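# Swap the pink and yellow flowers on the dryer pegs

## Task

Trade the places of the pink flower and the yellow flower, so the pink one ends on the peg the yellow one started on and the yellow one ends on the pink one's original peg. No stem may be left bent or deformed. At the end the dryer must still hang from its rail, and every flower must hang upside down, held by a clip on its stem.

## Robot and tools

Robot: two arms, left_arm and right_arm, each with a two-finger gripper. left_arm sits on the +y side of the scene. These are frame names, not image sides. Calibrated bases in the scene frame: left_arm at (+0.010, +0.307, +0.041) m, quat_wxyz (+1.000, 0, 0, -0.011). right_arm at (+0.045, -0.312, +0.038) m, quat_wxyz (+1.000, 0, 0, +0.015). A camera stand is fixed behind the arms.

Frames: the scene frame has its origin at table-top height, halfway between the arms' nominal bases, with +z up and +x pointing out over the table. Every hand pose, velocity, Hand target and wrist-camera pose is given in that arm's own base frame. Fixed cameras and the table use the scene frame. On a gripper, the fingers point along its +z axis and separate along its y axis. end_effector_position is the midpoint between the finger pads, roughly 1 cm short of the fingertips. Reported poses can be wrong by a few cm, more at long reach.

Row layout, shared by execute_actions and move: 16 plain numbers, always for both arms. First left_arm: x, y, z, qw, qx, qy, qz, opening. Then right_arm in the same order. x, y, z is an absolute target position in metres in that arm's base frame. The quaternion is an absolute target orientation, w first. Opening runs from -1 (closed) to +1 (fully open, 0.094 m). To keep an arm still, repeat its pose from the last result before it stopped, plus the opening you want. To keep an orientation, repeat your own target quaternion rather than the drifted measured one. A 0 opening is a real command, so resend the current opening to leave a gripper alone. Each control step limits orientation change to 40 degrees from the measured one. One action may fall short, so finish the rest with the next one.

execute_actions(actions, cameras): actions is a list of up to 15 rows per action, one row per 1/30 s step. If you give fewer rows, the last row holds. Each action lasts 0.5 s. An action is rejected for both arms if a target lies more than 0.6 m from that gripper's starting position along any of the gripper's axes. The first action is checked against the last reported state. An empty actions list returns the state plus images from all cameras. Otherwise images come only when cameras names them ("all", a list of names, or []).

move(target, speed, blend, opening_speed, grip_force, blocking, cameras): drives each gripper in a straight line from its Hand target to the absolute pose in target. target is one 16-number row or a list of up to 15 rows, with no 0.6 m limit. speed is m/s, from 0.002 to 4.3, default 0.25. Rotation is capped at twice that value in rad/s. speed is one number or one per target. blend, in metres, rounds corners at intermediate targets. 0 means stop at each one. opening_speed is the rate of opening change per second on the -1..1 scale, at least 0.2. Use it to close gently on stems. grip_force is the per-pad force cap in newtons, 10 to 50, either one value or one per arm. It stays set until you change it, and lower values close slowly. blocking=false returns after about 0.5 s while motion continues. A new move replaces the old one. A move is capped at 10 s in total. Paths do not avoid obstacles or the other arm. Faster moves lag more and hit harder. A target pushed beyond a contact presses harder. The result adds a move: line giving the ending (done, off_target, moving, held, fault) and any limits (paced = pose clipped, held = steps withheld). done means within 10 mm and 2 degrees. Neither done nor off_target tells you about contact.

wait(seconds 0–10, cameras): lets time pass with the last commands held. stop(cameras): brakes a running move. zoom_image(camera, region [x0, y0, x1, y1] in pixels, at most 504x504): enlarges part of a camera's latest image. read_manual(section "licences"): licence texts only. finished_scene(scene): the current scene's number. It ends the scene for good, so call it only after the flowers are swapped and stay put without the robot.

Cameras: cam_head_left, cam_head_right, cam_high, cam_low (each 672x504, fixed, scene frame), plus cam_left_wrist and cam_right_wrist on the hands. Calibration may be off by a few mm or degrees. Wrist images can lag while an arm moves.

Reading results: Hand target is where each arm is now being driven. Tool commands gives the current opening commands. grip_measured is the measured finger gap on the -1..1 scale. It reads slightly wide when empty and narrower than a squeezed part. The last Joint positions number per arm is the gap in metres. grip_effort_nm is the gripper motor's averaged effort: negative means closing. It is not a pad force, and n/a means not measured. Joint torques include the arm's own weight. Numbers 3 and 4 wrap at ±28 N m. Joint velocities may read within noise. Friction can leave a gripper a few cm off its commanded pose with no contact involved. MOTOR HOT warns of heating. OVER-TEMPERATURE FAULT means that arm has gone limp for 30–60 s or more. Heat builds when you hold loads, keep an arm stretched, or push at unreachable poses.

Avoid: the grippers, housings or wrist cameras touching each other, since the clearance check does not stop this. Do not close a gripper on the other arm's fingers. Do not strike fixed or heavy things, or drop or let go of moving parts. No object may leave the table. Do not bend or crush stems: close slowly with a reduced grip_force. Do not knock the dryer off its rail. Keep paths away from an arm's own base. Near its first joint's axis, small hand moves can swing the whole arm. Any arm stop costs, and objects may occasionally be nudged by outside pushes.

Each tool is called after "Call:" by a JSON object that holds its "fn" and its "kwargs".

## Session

Call:
{"fn": "execute_actions", "kwargs": {"actions": []}}

Call:
{"fn": "zoom_image", "kwargs": {"camera": "cam_head_left", "region": [160, 0, 412, 189]}}

Call:
{"fn": "zoom_image", "kwargs": {"camera": "cam_high", "region": [236, 84, 512, 324]}}

Call:
{"fn": "zoom_image", "kwargs": {"camera": "cam_low", "region": [92, 0, 312, 280]}}

Scene clock: 0.00 s.
left_arm: end_effector_position=(+0.3818, -0.0762, +0.1917) grip_measured=+1.000 grip_effort_nm=n/a end_effector_quat_wxyz=(+0.513, -0.178, +0.780, -0.310) | right_arm: end_effector_position=(+0.2071, -0.4296, +0.1698) grip_measured=+1.000 grip_effort_nm=n/a end_effector_quat_wxyz=(+0.215, -0.045, +0.974, +0.061)
Joint positions: left_arm=[-0.105 0.868 0.313 0.264 0.205 -0.706 0.094] | right_arm=[-1.28 1.617 1.337 -1.306 -0.451 -1.376 0.094]
Joint velocities: within noise
Joint torques (N m): no reading
Heat: left arm: hottest elbow 41 °C; right arm: hottest elbow 34 °C.
Hand target: left_arm +0.3900, -0.0770, +0.2103; +0.527, -0.173, +0.770, -0.314 | right_arm +0.2092, -0.4368, +0.1764; +0.218, -0.047, +0.974, +0.051
Tool commands: left_gripper/opening=+1.0 right_gripper/opening=+1.0
camera_calibration:
cam_left_wrist: T_world_to_cam=[[-0.040905, -0.75473, 0.654759, -0.167536], [-0.754646, -0.406155, -0.515313, 0.393761], [0.654856, -0.51519, -0.55294, -0.0908651], [0, 0, 0, 1]] pos_world=[0.3498, -0.0133294, 0.262363]
cam_right_wrist: T_world_to_cam=[[0.124153, -0.987224, -0.0998696, -0.433962], [-0.992263, -0.123417, -0.0135385, 0.195114], [0.00103993, 0.100778, -0.994908, 0.300894], [0, 0, 0, 1]] pos_world=[0.247169, -0.434661, 0.258664]

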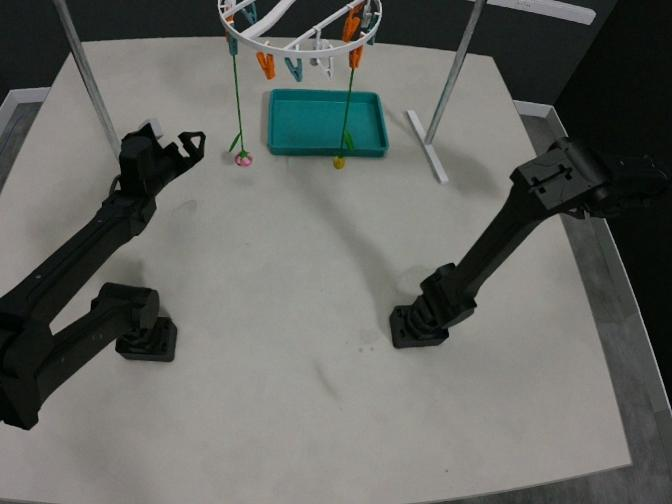

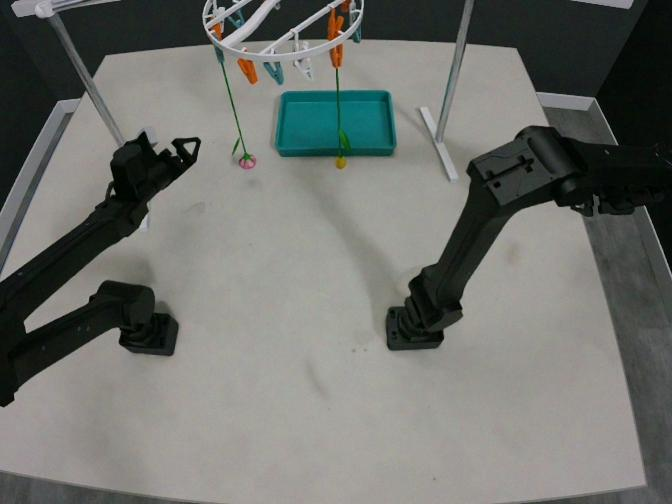

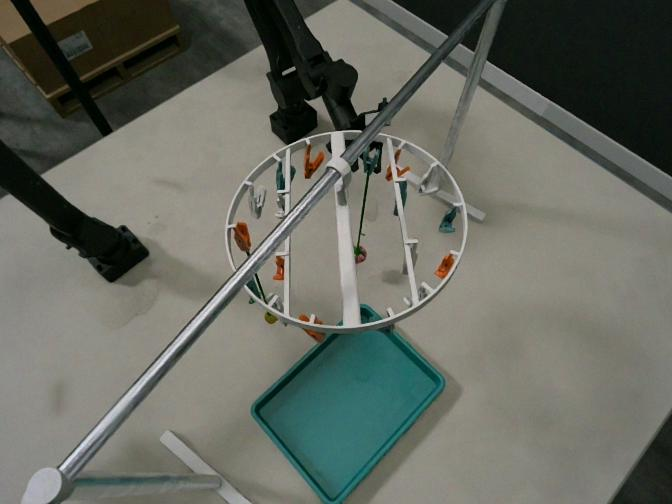

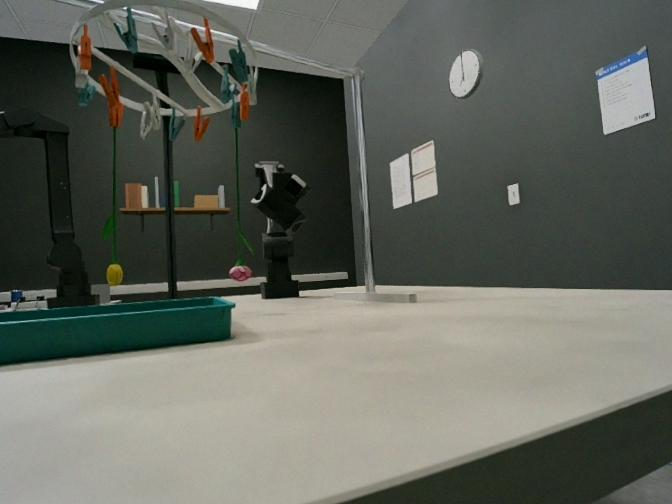

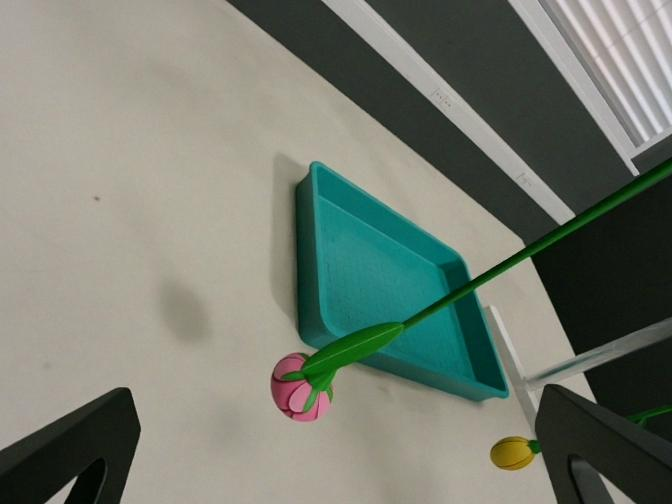

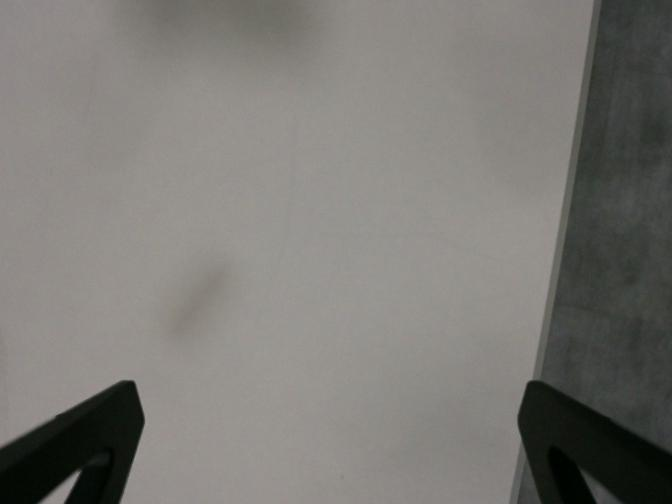

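Scaled by 2.000 from the camera's 672x504 image, which has a finer 960x720 frame.

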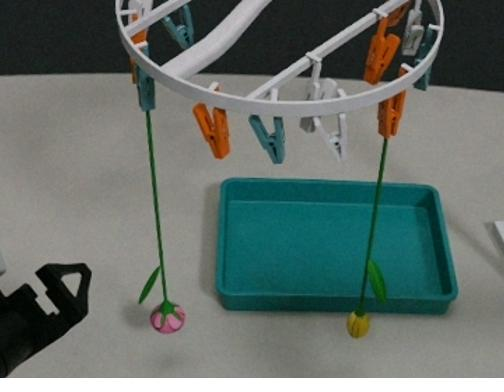

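Scaled by 1.826 from the camera's 672x504 image, which has a finer 960x720 frame.

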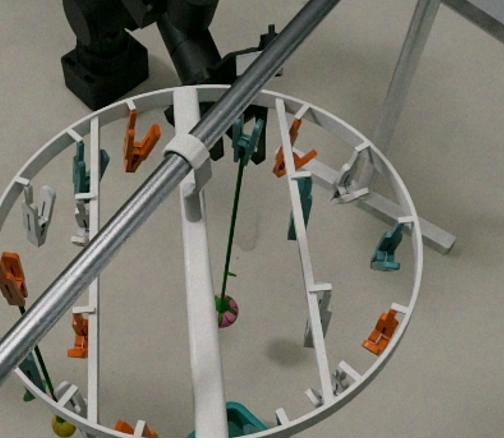

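Scaled by 1.800 from the camera's 672x504 image, which has a finer 960x720 frame.

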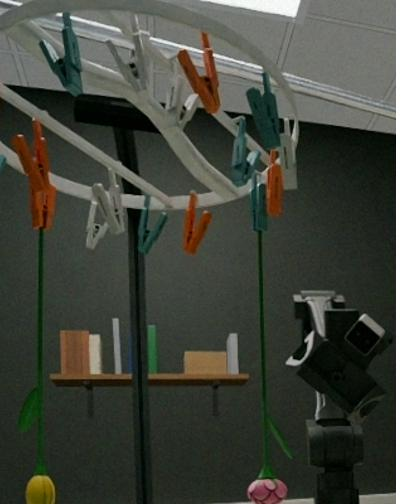

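Call:
{"fn": "move", "kwargs": {"target": [0.3786, -0.150, 0.40, 0.8355, 0.0734, 0.5323, -0.1152, 0.2, 0.328, 0.093, 0.395, 0.8163, -0.135, 0.5201, 0.2119, 0.2], "speed": 0.35, "cameras": ["all"]}}

Scene clock: 23.50 s.
left_arm: end_effector_position=(+0.3728, -0.1421, +0.3658) grip_measured=+0.202 grip_effort_nm=-0.12 end_effector_quat_wxyz=(+0.817, +0.075, +0.561, -0.109) | right_arm: end_effector_position=(+0.3286, +0.0899, +0.4001) grip_measured=+0.201 grip_effort_nm=-0.07 end_effector_quat_wxyz=(+0.819, -0.138, +0.519, +0.201)
Joint positions: left_arm=[-0.43 0.898 0.369 0.902 -0.154 0.061 0.056] | right_arm=[0.077 0.655 0.329 0.8 -0.381 0.17 0.056]
Joint torques (N m): left_arm=[1.85 -1.73 11.93 2.73 0.18 0.17] | right_arm=[1.49 2.02 7.84 2.24 0.2 0.19]
Heat: left arm: hottest elbow 46 °C; right arm: hottest elbow 37 °C.
Hand target: left_arm +0.3765, -0.1489, +0.3994; +0.835, +0.073, +0.532, -0.115 | right_arm +0.3279, +0.0929, +0.3952; +0.816, -0.135, +0.520, +0.212
Off the commanded pose: left_arm 0.036 m, 4 deg | right_arm 0.006 m, 1 deg.
move: off_target (left_arm); limits=paced
camera_calibration:
cam_left_wrist: T_world_to_cam=[[-0.252018, -0.967655, -0.0114582, -0.0394321], [-0.0611309, 0.0277355, -0.997744, 0.429474], [0.96579, -0.250749, -0.0661434, -0.27905], [0, 0, 0, 1]] pos_world=[0.285821, -0.12004, 0.409596]
cam_right_wrist: T_world_to_cam=[[0.474069, -0.880065, 0.0272738, -0.0885584], [0.0208087, -0.0197688, -0.999588, 0.435121], [0.880242, 0.474441, 0.00894121, -0.246608], [0, 0, 0, 1]] pos_world=[0.250003, 0.0476656, 0.439562]

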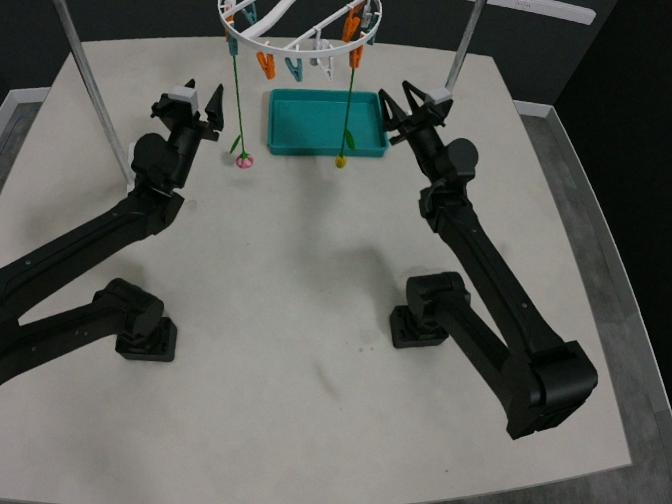

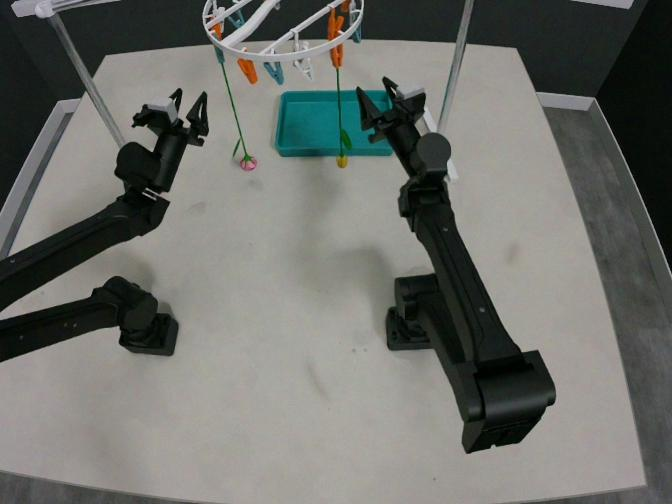

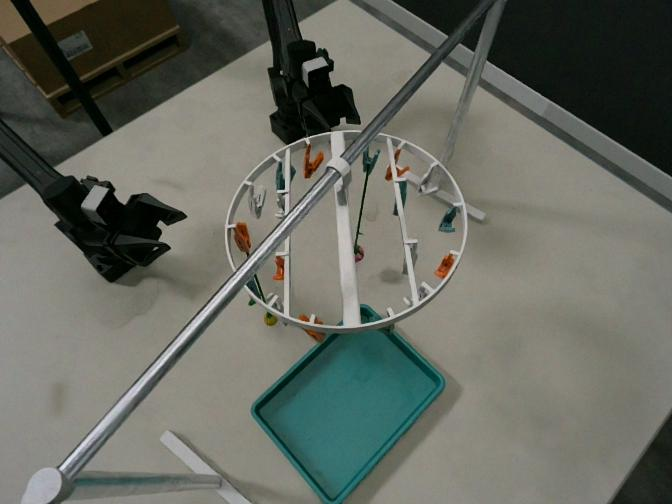

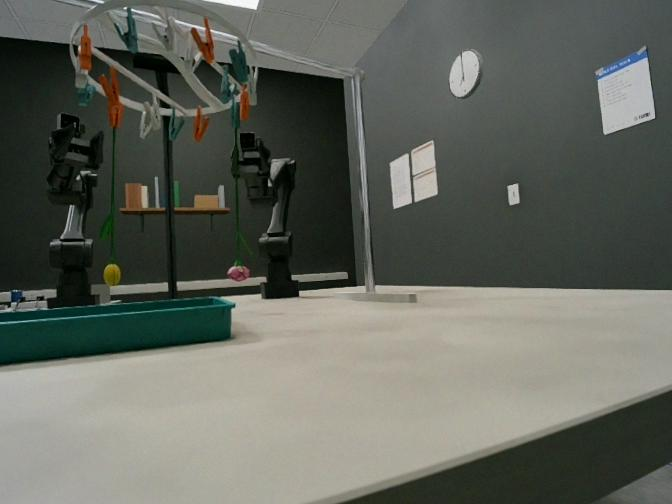

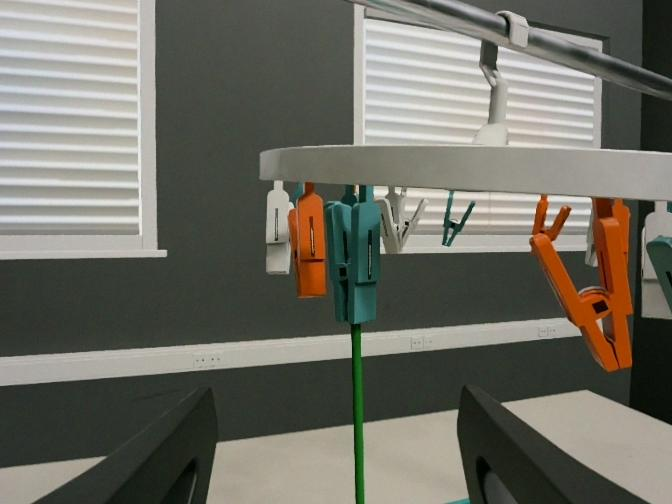

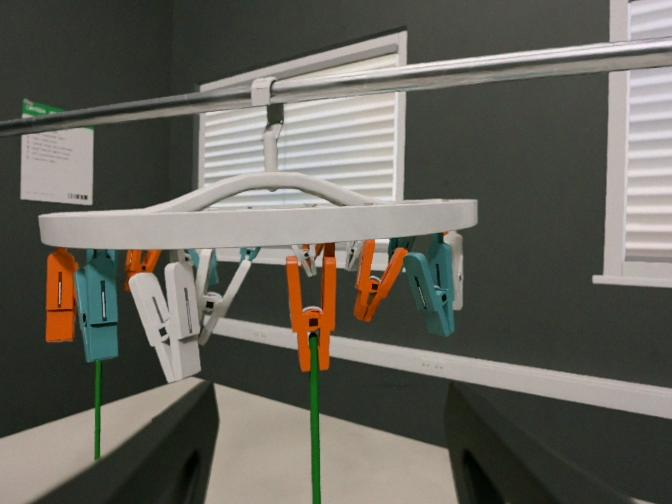

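Call:
{"fn": "zoom_image", "kwargs": {"camera": "cam_left_wrist", "region": [255, 160, 455, 360]}}

Call:
{"fn": "zoom_image", "kwargs": {"camera": "cam_right_wrist", "region": [30, 220, 250, 400]}}

Call:
{"fn": "zoom_image", "kwargs": {"camera": "cam_right_wrist", "region": [240, 220, 400, 400]}}

Call:
{"fn": "zoom_image", "kwargs": {"camera": "cam_left_wrist", "region": [500, 160, 672, 400]}}

Call:
{"fn": "zoom_image", "kwargs": {"camera": "cam_high", "region": [220, 120, 480, 350]}}

Scaled by 2.520 from the camera's 672x504 image, which has a finer 960x720 frame.

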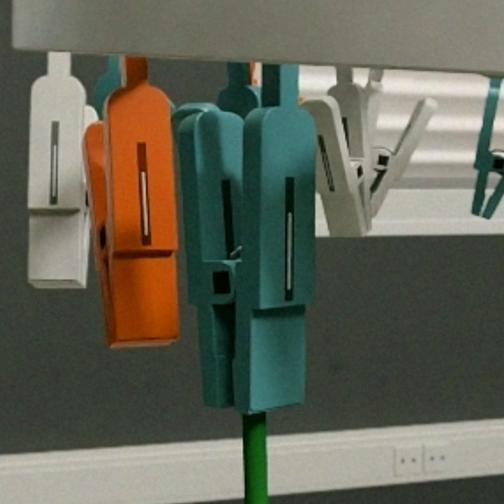

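Scaled by 2.291 from the camera's 672x504 image, which has a finer 960x720 frame.

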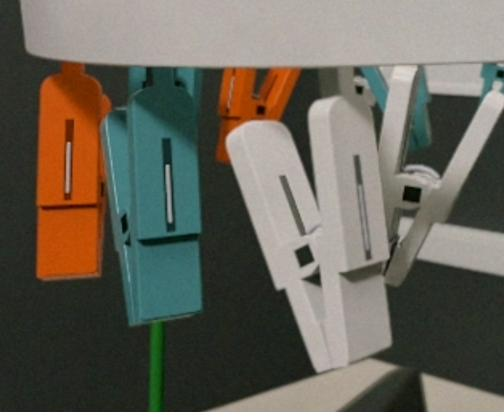

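Scaled by 2.800 from the camera's 672x504 image, which has a finer 960x720 frame.

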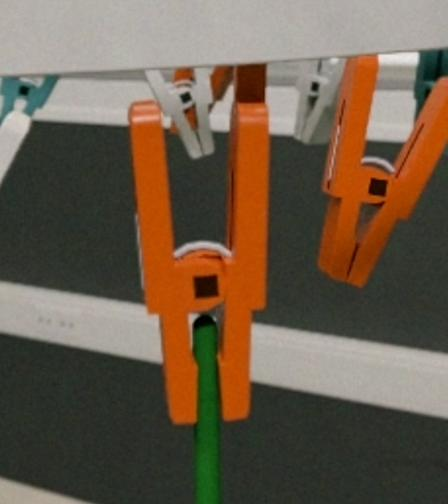

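Scaled by 2.100 from the camera's 672x504 image, which has a finer 960x720 frame.

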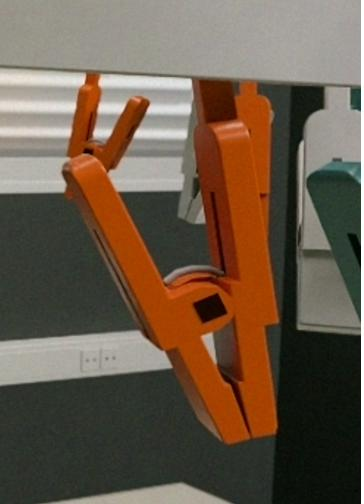

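Scaled by 1.938 from the camera's 672x504 image, which has a finer 960x720 frame.

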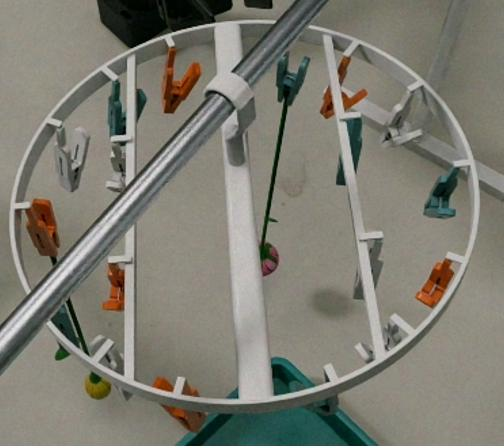

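Call:
{"fn": "move", "kwargs": {"target": [[0.41, -0.125, 0.40, 0.7659, 0.214, 0.5166, -0.3173, -0.05, 0.29, 0.15, 0.35, 0.8067, -0.0996, 0.5649, 0.1422, -0.15], [0.447, -0.117, 0.397, 0.7147, 0.282, 0.4912, -0.4102, -0.05, 0.29, 0.35, 0.315, 0.7954, -0.054, 0.5994, 0.0717, -0.15], [0.447, -0.117, 0.397, 0.7147, 0.282, 0.4912, -0.4102, -0.05, 0.395, 0.388, 0.318, 0.7954, -0.054, 0.5994, 0.0717, -0.15]], "speed": 0.22, "blend": [0.03, 0.03, 0], "cameras": ["cam_left_wrist", "cam_right_wrist", "cam_low", "cam_high"]}}

Call:
{"fn": "zoom_image", "kwargs": {"camera": "cam_left_wrist", "region": [240, 150, 440, 380]}}

Call:
{"fn": "zoom_image", "kwargs": {"camera": "cam_right_wrist", "region": [230, 0, 470, 200]}}

Scene clock: 108.43 s.
left_arm: end_effector_position=(+0.4367, -0.1222, +0.3776) grip_measured=-0.048 grip_effort_nm=-0.12 end_effector_quat_wxyz=(+0.702, +0.274, +0.508, -0.419) | right_arm: end_effector_position=(+0.3848, +0.3795, +0.3055) grip_measured=-0.149 grip_effort_nm=-0.08 end_effector_quat_wxyz=(+0.791, -0.068, +0.605, +0.062)
Joint positions: left_arm=[0.054 1.328 0.649 1.331 0.986 -0.61 0.045] | right_arm=[1.008 1.544 0.731 1.187 0.782 -0.304 0.04]
Joint torques (N m): left_arm=[3.37 -6.01 10.3 1.99 -0.16 -0.06] | right_arm=[-0.03 -10.64 9.88 1.31 -0.27 0.19]
Heat: left arm: hottest elbow 61 °C; right arm: hottest elbow 41 °C.
Hand target: left_arm +0.4458, -0.1169, +0.3966; +0.715, +0.282, +0.492, -0.410 | right_arm +0.3943, +0.3872, +0.3180; +0.796, -0.054, +0.599, +0.072
Off the commanded pose: left_arm 0.023 m, 3 deg | right_arm 0.018 m, 2 deg.
move: off_target (left_arm, right_arm)
camera_calibration:
cam_left_wrist: T_world_to_cam=[[-0.860766, -0.508127, 0.0298189, 0.302407], [-0.072797, 0.0649136, -0.995232, 0.453295], [0.503769, -0.858832, -0.0928656, -0.19742], [0, 0, 0, 1]] pos_world=[0.392754, -0.0453141, 0.423783]
cam_right_wrist: T_world_to_cam=[[0.183526, -0.982074, 0.042992, 0.287855], [-0.154659, -0.0720368, -0.985338, 0.42813], [0.970772, 0.174186, -0.165107, -0.300471], [0, 0, 0, 1]] pos_world=[0.305074, 0.365874, 0.359867]
Images, in order (width x height): cam_high 672x504, cam_low 672x504, cam_left_wrist 672x504, cam_right_wrist 672x504.

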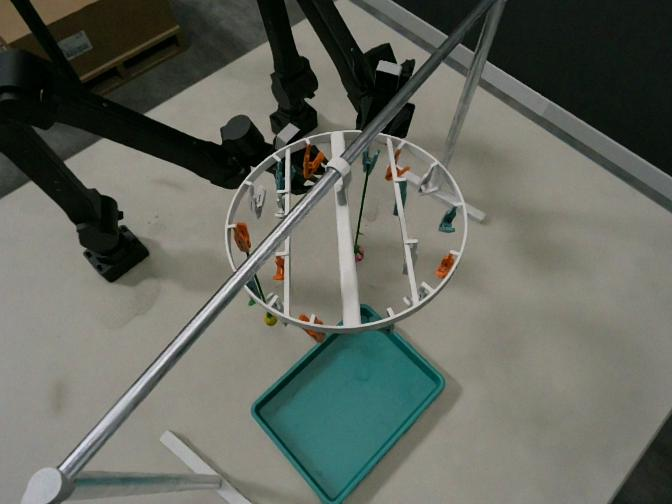

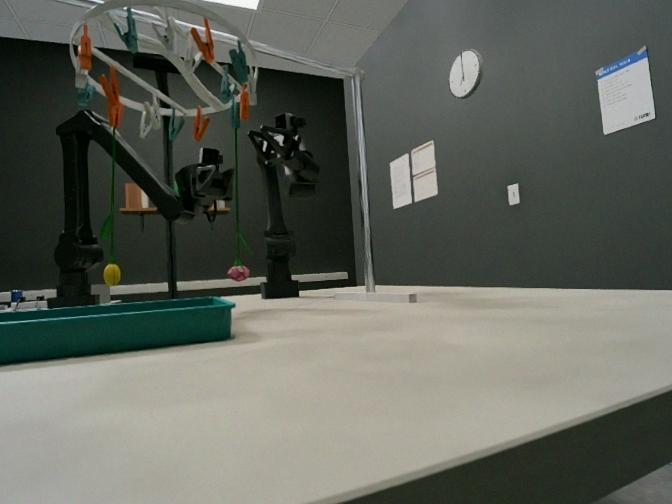

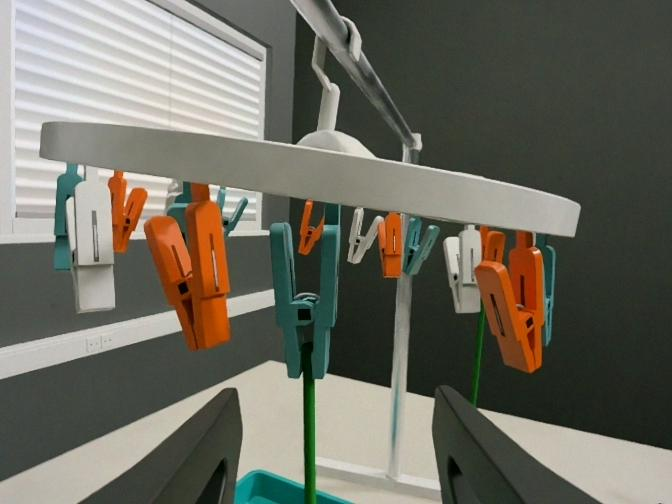

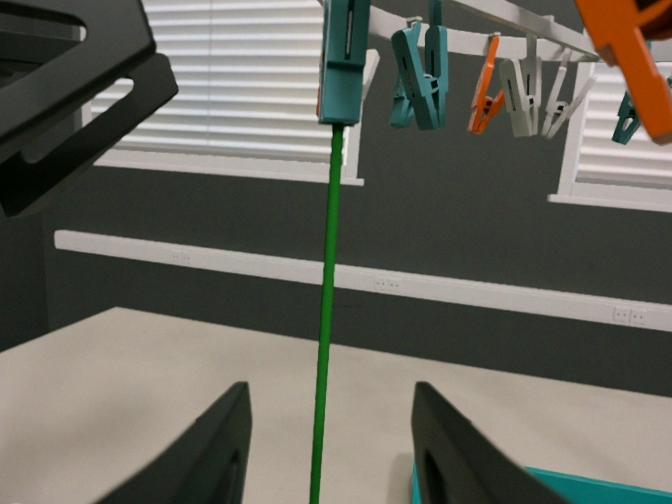

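Scaled by 2.191 from the camera's 672x504 image, which has a finer 960x720 frame.

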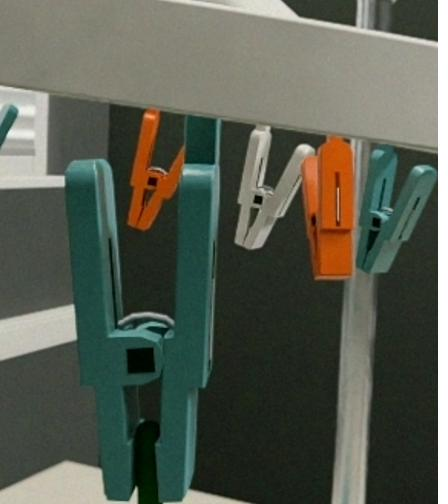

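Scaled by 2.100 from the camera's 672x504 image, which has a finer 960x720 frame.

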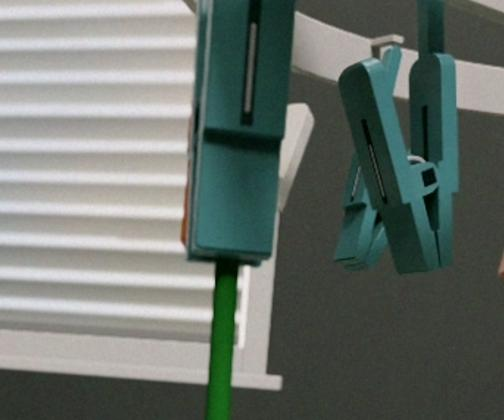

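Call:
{"fn": "move", "kwargs": {"target": [[0.4915, -0.1695, 0.4235, 0.7147, 0.282, 0.4912, -0.4102, -0.05, 0.395, 0.388, 0.318, 0.7954, -0.054, 0.5994, 0.0717, -0.15], [0.4915, -0.1695, 0.4235, 0.7147, 0.282, 0.4912, -0.4102, -0.42, 0.395, 0.388, 0.318, 0.7954, -0.054, 0.5994, 0.0717, -0.15], [0.4915, -0.1695, 0.4235, 0.7147, 0.282, 0.4912, -0.4102, -0.42, 0.475, 0.4055, 0.345, 0.7954, -0.054, 0.5994, 0.0717, -0.15]], "speed": 0.12, "opening_speed": 0.6, "grip_force": [40, 15], "cameras": ["cam_left_wrist", "cam_right_wrist"]}}

Scene clock: 123.93 s.
left_arm: end_effector_position=(+0.4809, -0.1640, +0.4047) grip_measured=-0.418 grip_effort_nm=-0.12 end_effector_quat_wxyz=(+0.706, +0.272, +0.505, -0.415) | right_arm: end_effector_position=(+0.4629, +0.3983, +0.3306) grip_measured=-0.149 grip_effort_nm=-0.07 end_effector_quat_wxyz=(+0.790, -0.068, +0.606, +0.062)
Joint positions: left_arm=[-0.06 1.375 0.794 1.148 0.884 -0.494 0.027] | right_arm=[0.89 1.618 0.927 1.024 0.671 -0.245 0.04]
Joint torques (N m): left_arm=[1.85 -7.3 11.12 1.01 -0.32 0.17] | right_arm=[-0.09 -13.22 11.04 1.35 -0.23 0.21]
Heat: left arm: hottest elbow 59 °C; right arm: hottest elbow 42 °C.
Hand target: left_arm +0.4901, -0.1691, +0.4233; +0.715, +0.282, +0.491, -0.410 | right_arm +0.4741, +0.4046, +0.3447; +0.795, -0.054, +0.599, +0.072
Off the commanded pose: left_arm 0.022 m, 2 deg | right_arm 0.020 m, 2 deg.
grip_force (N): 40, 15
move: off_target (left_arm, right_arm); target 2's new opening was sent with left_arm's hand 0.022 m and 2 deg from that target
camera_calibration:
cam_left_wrist: T_world_to_cam=[[-0.856191, -0.516145, 0.023043, 0.317665], [-0.0642975, 0.0621924, -0.995991, 0.482021], [0.512643, -0.85424, -0.0864354, -0.259196], [0, 0, 0, 1]] pos_world=[0.43585, -0.0874319, 0.450365]
cam_right_wrist: T_world_to_cam=[[0.183991, -0.982015, 0.0423648, 0.290911], [-0.158087, -0.0721038, -0.984789, 0.46783], [0.970132, 0.174495, -0.16851, -0.374014], [0, 0, 0, 1]] pos_world=[0.383275, 0.384675, 0.385364]
Images, in order (width x height): cam_left_wrist 672x504, cam_right_wrist 672x504.

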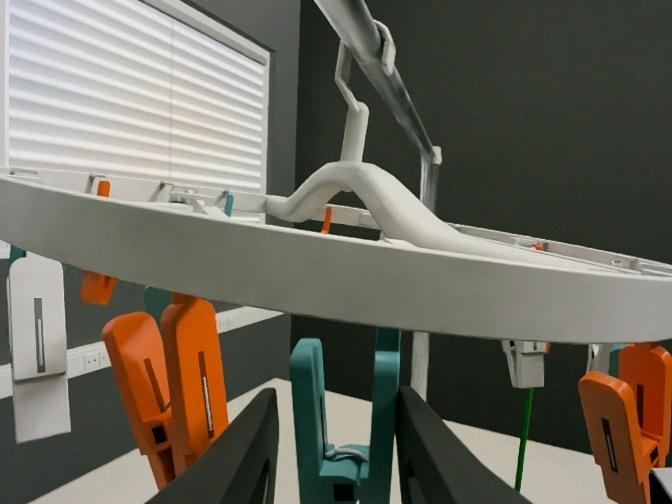

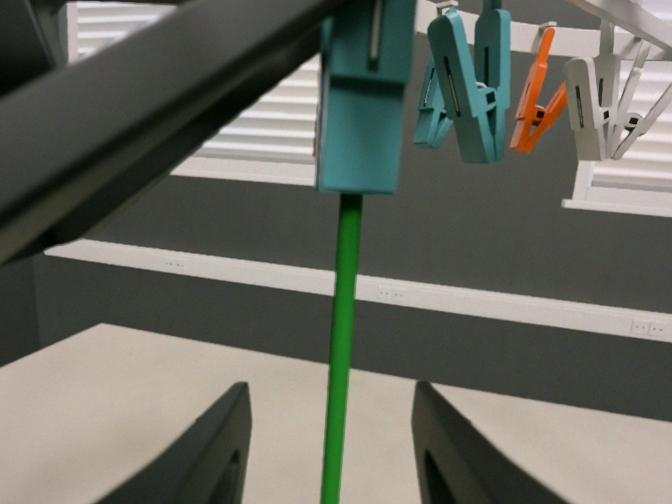

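Call:
{"fn": "move", "kwargs": {"target": [[0.4915, -0.1695, 0.4235, 0.7147, 0.282, 0.4912, -0.4102, -0.42, 0.475, 0.4055, 0.345, 0.7954, -0.054, 0.5994, 0.0717, -1.0], [0.4915, -0.1695, 0.4235, 0.7147, 0.282, 0.4912, -0.4102, -0.95, 0.475, 0.4055, 0.345, 0.7954, -0.054, 0.5994, 0.0717, -1.0], [0.4915, -0.1695, 0.4235, 0.7147, 0.282, 0.4912, -0.4102, -0.95, 0.467, 0.4025, 0.298, 0.7954, -0.054, 0.5994, 0.0717, -1.0]], "speed": 0.07, "opening_speed": 0.6, "cameras": ["cam_left_wrist", "cam_right_wrist", "cam_low"]}}

Scene clock: 135.07 s.
left_arm: end_effector_position=(+0.4809, -0.1639, +0.4048) grip_measured=-0.596 grip_effort_nm=-0.88 end_effector_quat_wxyz=(+0.706, +0.272, +0.505, -0.415) | right_arm: end_effector_position=(+0.4676, +0.4026, +0.3070) grip_measured=-0.904 grip_effort_nm=-0.39 end_effector_quat_wxyz=(+0.797, -0.056, +0.597, +0.069)
Joint positions: left_arm=[-0.06 1.375 0.794 1.148 0.884 -0.494 0.019] | right_arm=[0.889 1.697 0.927 1.136 0.675 -0.242 0.005]
Joint torques (N m): left_arm=[1.85 -7.24 11.15 1.01 -0.31 0.17] | right_arm=[0.62 -14.21 6.12 2.35 -0.04 0.12]
Heat: left arm: hottest elbow 58 °C; right arm: hottest elbow 43 °C.
Hand target: left_arm +0.4901, -0.1691, +0.4233; +0.715, +0.282, +0.491, -0.410 | right_arm +0.4670, +0.4024, +0.2980; +0.795, -0.054, +0.600, +0.072
Off the commanded pose: left_arm 0.022 m, 2 deg | right_arm 0.009 m, 0 deg.
grip_force (N): 40, 15
move: off_target (left_arm); target 2's new opening was sent with left_arm's hand 0.022 m and 2 deg from that target
camera_calibration:
cam_left_wrist: T_world_to_cam=[[-0.856029, -0.516411, 0.0231229, 0.317535], [-0.0642804, 0.061957, -0.996007, 0.482], [0.512916, -0.854097, -0.0862321, -0.259394], [0, 0, 0, 1]] pos_world=[0.435849, -0.0874326, 0.450365]
cam_right_wrist: T_world_to_cam=[[0.180156, -0.98351, 0.0158514, 0.305758], [-0.13908, -0.0414226, -0.989414, 0.425715], [0.973756, 0.176044, -0.144249, -0.393161], [0, 0, 0, 1]] pos_world=[0.386967, 0.387564, 0.359649]
Images, in order (width x height): cam_low 672x504, cam_left_wrist 672x504, cam_right_wrist 672x504.

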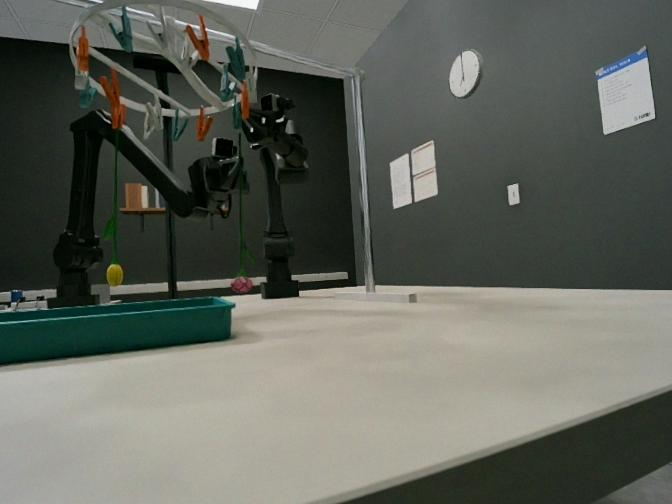

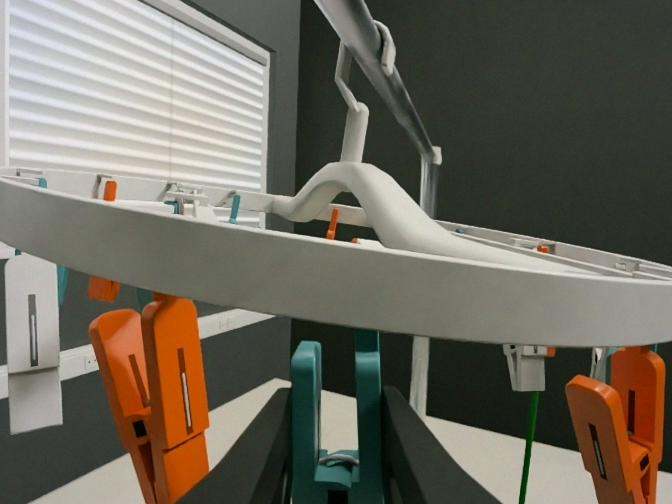

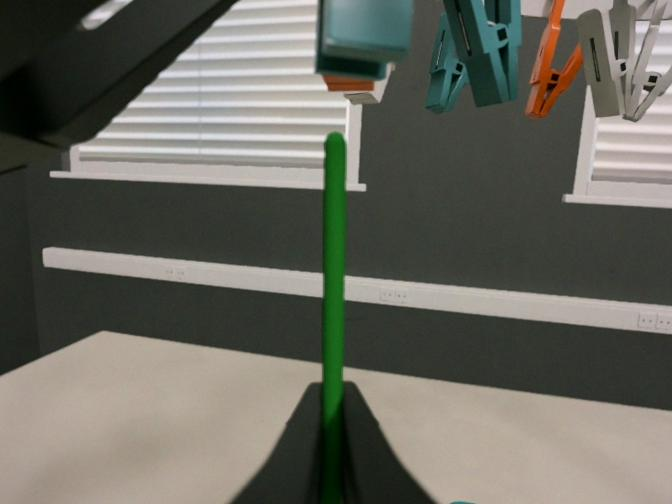

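Call:
{"fn": "move", "kwargs": {"target": [[0.4915, -0.1695, 0.4235, 0.7147, 0.282, 0.4912, -0.4102, -0.05, 0.467, 0.4025, 0.290, 0.7954, -0.054, 0.5994, 0.0717, -1.0], [0.455, -0.107, 0.3985, 0.7147, 0.282, 0.4912, -0.4102, -0.05, 0.37, 0.385, 0.29, 0.7954, -0.054, 0.5994, 0.0717, -1.0], [0.435, -0.10, 0.40, 0.7147, 0.282, 0.4912, -0.4102, -0.05, 0.285, 0.28, 0.30, 0.7749, -0.1456, 0.5839, 0.1932, -1.0], [0.37, -0.17, 0.40, 0.7744, 0.1937, 0.5322, -0.2818, -0.05, 0.31, 0.195, 0.30, 0.7324, -0.2399, 0.5519, 0.3184, -1.0], [0.333, -0.290, 0.405, 0.8182, 0.0676, 0.5624, -0.0983, -0.05, 0.31, 0.195, 0.30, 0.7324, -0.2399, 0.5519, 0.3184, -1.0]], "speed": 0.2, "opening_speed": 0.8, "blend": [0, 0.02, 0.03, 0.03, 0], "cameras": ["cam_left_wrist", "cam_right_wrist", "cam_low", "cam_high"]}}

Call:
{"fn": "zoom_image", "kwargs": {"camera": "cam_left_wrist", "region": [240, 150, 440, 380]}}

Scene clock: 151.03 s.
left_arm: end_effector_position=(+0.3297, -0.2802, +0.3758) grip_measured=-0.052 grip_effort_nm=0.06 end_effector_quat_wxyz=(+0.805, +0.083, +0.581, -0.086) | right_arm: end_effector_position=(+0.3083, +0.1979, +0.2995) grip_measured=-0.904 grip_effort_nm=-0.39 end_effector_quat_wxyz=(+0.731, -0.246, +0.552, +0.316)
Joint positions: left_arm=[-0.953 1.077 0.514 0.969 -0.663 0.295 0.045] | right_arm=[0.368 0.898 0.225 0.974 -0.441 0.12 0.005]
Joint torques (N m): left_arm=[2.02 -3.6 11.56 2.51 0.08 0.18] | right_arm=[-0.38 0.09 7.3 2.5 0.01 0.19]
Heat: left arm: hottest elbow 58 °C; right arm: hottest elbow 42 °C.
Hand target: left_arm +0.3317, -0.2887, +0.4043; +0.818, +0.068, +0.563, -0.098 | right_arm +0.3100, +0.1950, +0.2999; +0.732, -0.240, +0.552, +0.318
Off the commanded pose: left_arm 0.031 m, 3 deg | right_arm 0.003 m, 1 deg.
grip_force (N): 40, 15
move: off_target (left_arm)
camera_calibration:
cam_left_wrist: T_world_to_cam=[[-0.22585, -0.973115, -0.0451547, -0.181227], [-0.103456, 0.0700495, -0.992164, 0.464381], [0.968653, -0.219408, -0.116495, -0.244662], [0, 0, 0, 1]] pos_world=[0.244106, -0.262566, 0.424057]
cam_right_wrist: T_world_to_cam=[[0.73563, -0.677053, 0.0211731, -0.100175], [-0.0902281, -0.128917, -0.987542, 0.389466], [0.671348, 0.724555, -0.155925, -0.214769], [0, 0, 0, 1]] pos_world=[0.253017, 0.137997, 0.353248]
Images, in order (width x height): cam_high 672x504, cam_low 672x504, cam_left_wrist 672x504, cam_right_wrist 672x504.

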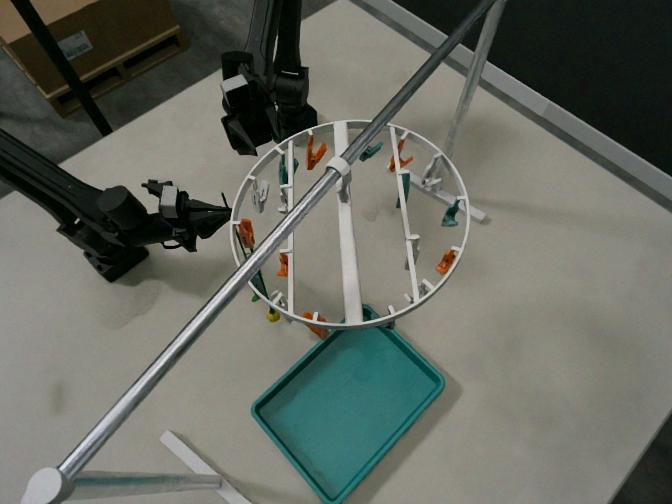

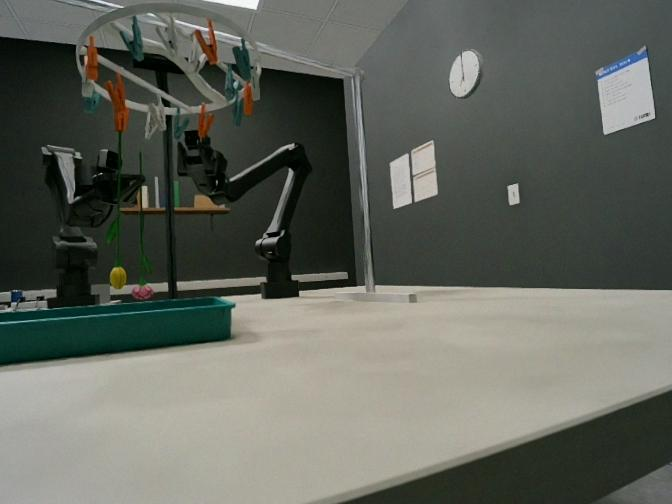

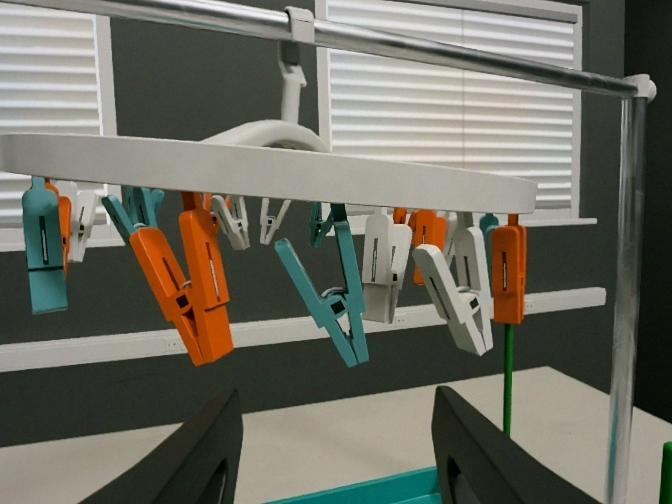

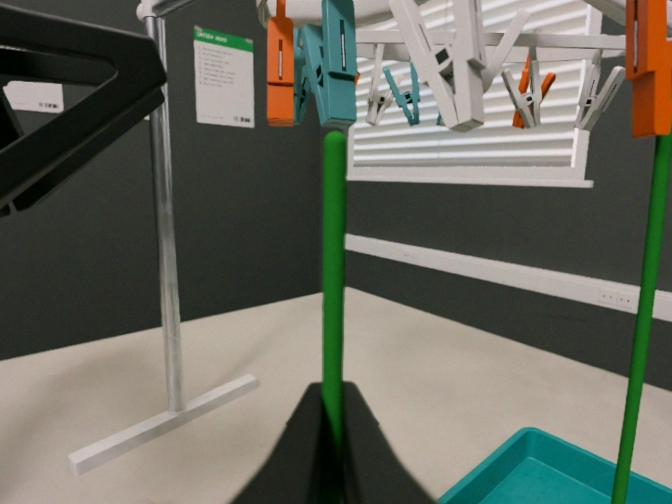

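Scaled by 2.191 from the camera's 672x504 image, which has a finer 960x720 frame.

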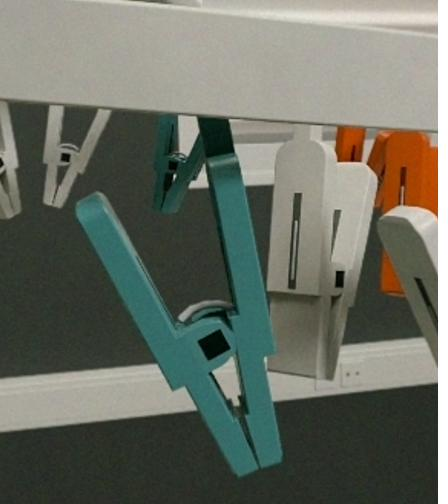

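Call:
{"fn": "move", "kwargs": {"target": [0.333, -0.290, 0.405, 0.8221, 0.0395, 0.565, -0.0575, -0.02, 0.378, 0.270, 0.308, 0.7324, -0.2399, 0.5519, 0.3184, -1.0], "speed": 0.15, "cameras": ["cam_left_wrist", "cam_right_wrist", "cam_low"]}}

Call:
{"fn": "zoom_image", "kwargs": {"camera": "cam_left_wrist", "region": [240, 180, 440, 430]}}

Call:
{"fn": "zoom_image", "kwargs": {"camera": "cam_right_wrist", "region": [236, 0, 436, 150]}}

Scene clock: 166.27 s.
left_arm: end_effector_position=(+0.3309, -0.2790, +0.3785) grip_measured=-0.022 grip_effort_nm=0.06 end_effector_quat_wxyz=(+0.811, +0.055, +0.581, -0.044) | right_arm: end_effector_position=(+0.3695, +0.2604, +0.2840) grip_measured=-0.904 grip_effort_nm=-0.39 end_effector_quat_wxyz=(+0.714, -0.235, +0.577, +0.319)
Joint positions: left_arm=[-0.987 1.128 0.539 1.056 -0.782 0.382 0.046] | right_arm=[0.502 1.225 0.395 1.066 -0.298 0.104 0.005]
Joint torques (N m): left_arm=[1.73 -4.13 11.26 2.41 0.11 0.17] | right_arm=[1.32 -4.72 10.15 2.66 0.15 -0.1]
Heat: left arm: hottest elbow 59 °C; right arm: hottest elbow 43 °C.
Hand target: left_arm +0.3318, -0.2888, +0.4044; +0.822, +0.040, +0.565, -0.058 | right_arm +0.3767, +0.2691, +0.3077; +0.732, -0.240, +0.552, +0.318
Off the commanded pose: left_arm 0.029 m, 3 deg | right_arm 0.027 m, 4 deg.
grip_force (N): 40, 15
move: off_target (left_arm, right_arm)
camera_calibration:
cam_left_wrist: T_world_to_cam=[[-0.125394, -0.990868, -0.0495658, -0.216335], [-0.101368, 0.0624947, -0.992884, 0.464599], [0.986915, -0.119478, -0.108279, -0.226565], [0, 0, 0, 1]] pos_world=[0.243569, -0.270464, 0.426038]
cam_right_wrist: T_world_to_cam=[[0.730004, -0.683064, -0.0227333, -0.086537], [-0.154012, -0.132006, -0.979211, 0.409587], [0.665864, 0.71833, -0.201565, -0.286957], [0, 0, 0, 1]] pos_world=[0.317328, 0.201087, 0.341265]
Images, in order (width x height): cam_low 672x504, cam_left_wrist 672x504, cam_right_wrist 672x504.

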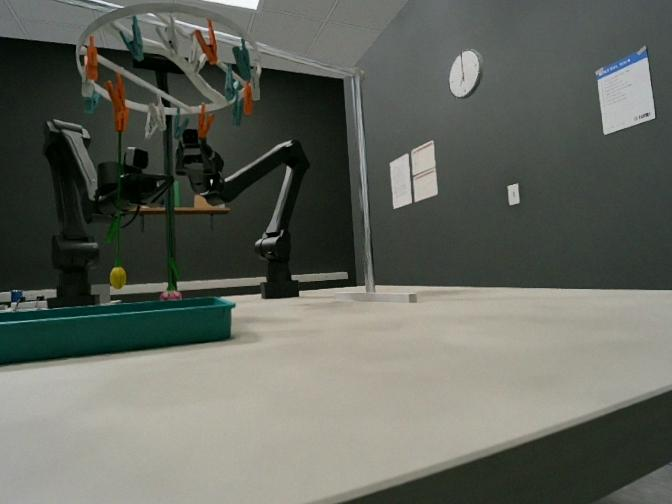

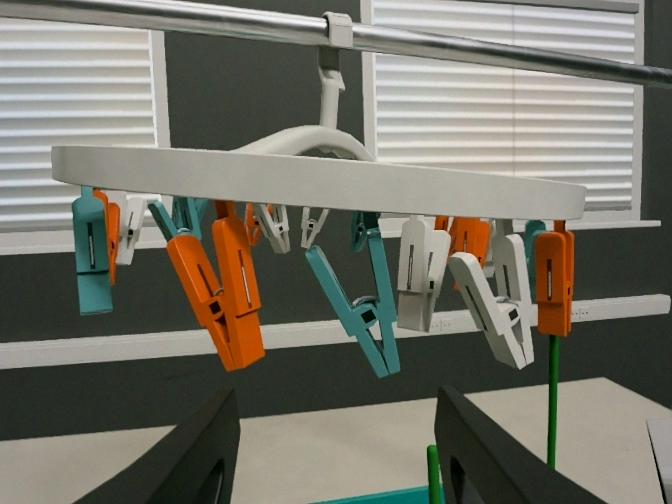

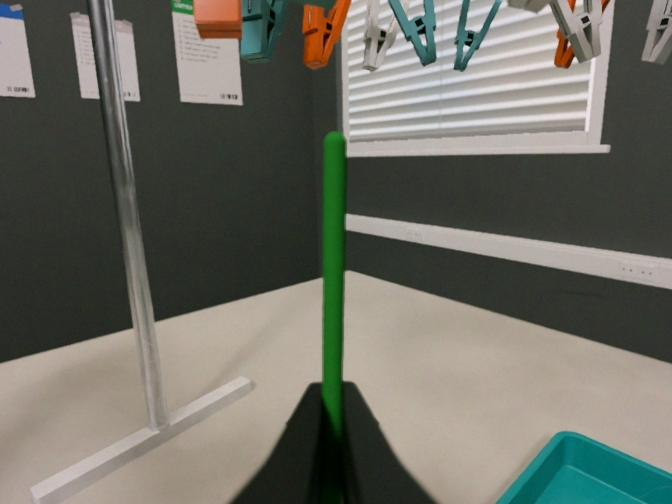

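Scaled by 2.016 from the camera's 672x504 image, which has a finer 960x720 frame.

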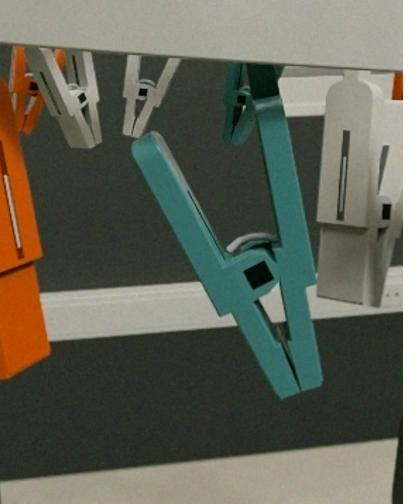

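Scaled by 2.520 from the camera's 672x504 image, which has a finer 960x720 frame.

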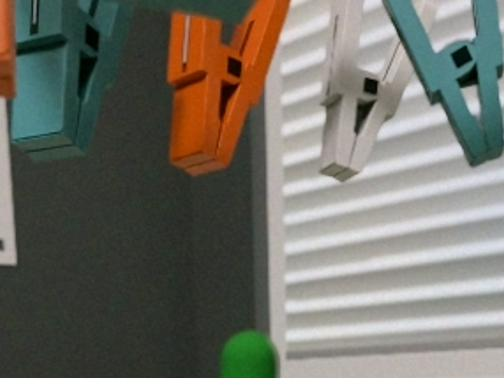

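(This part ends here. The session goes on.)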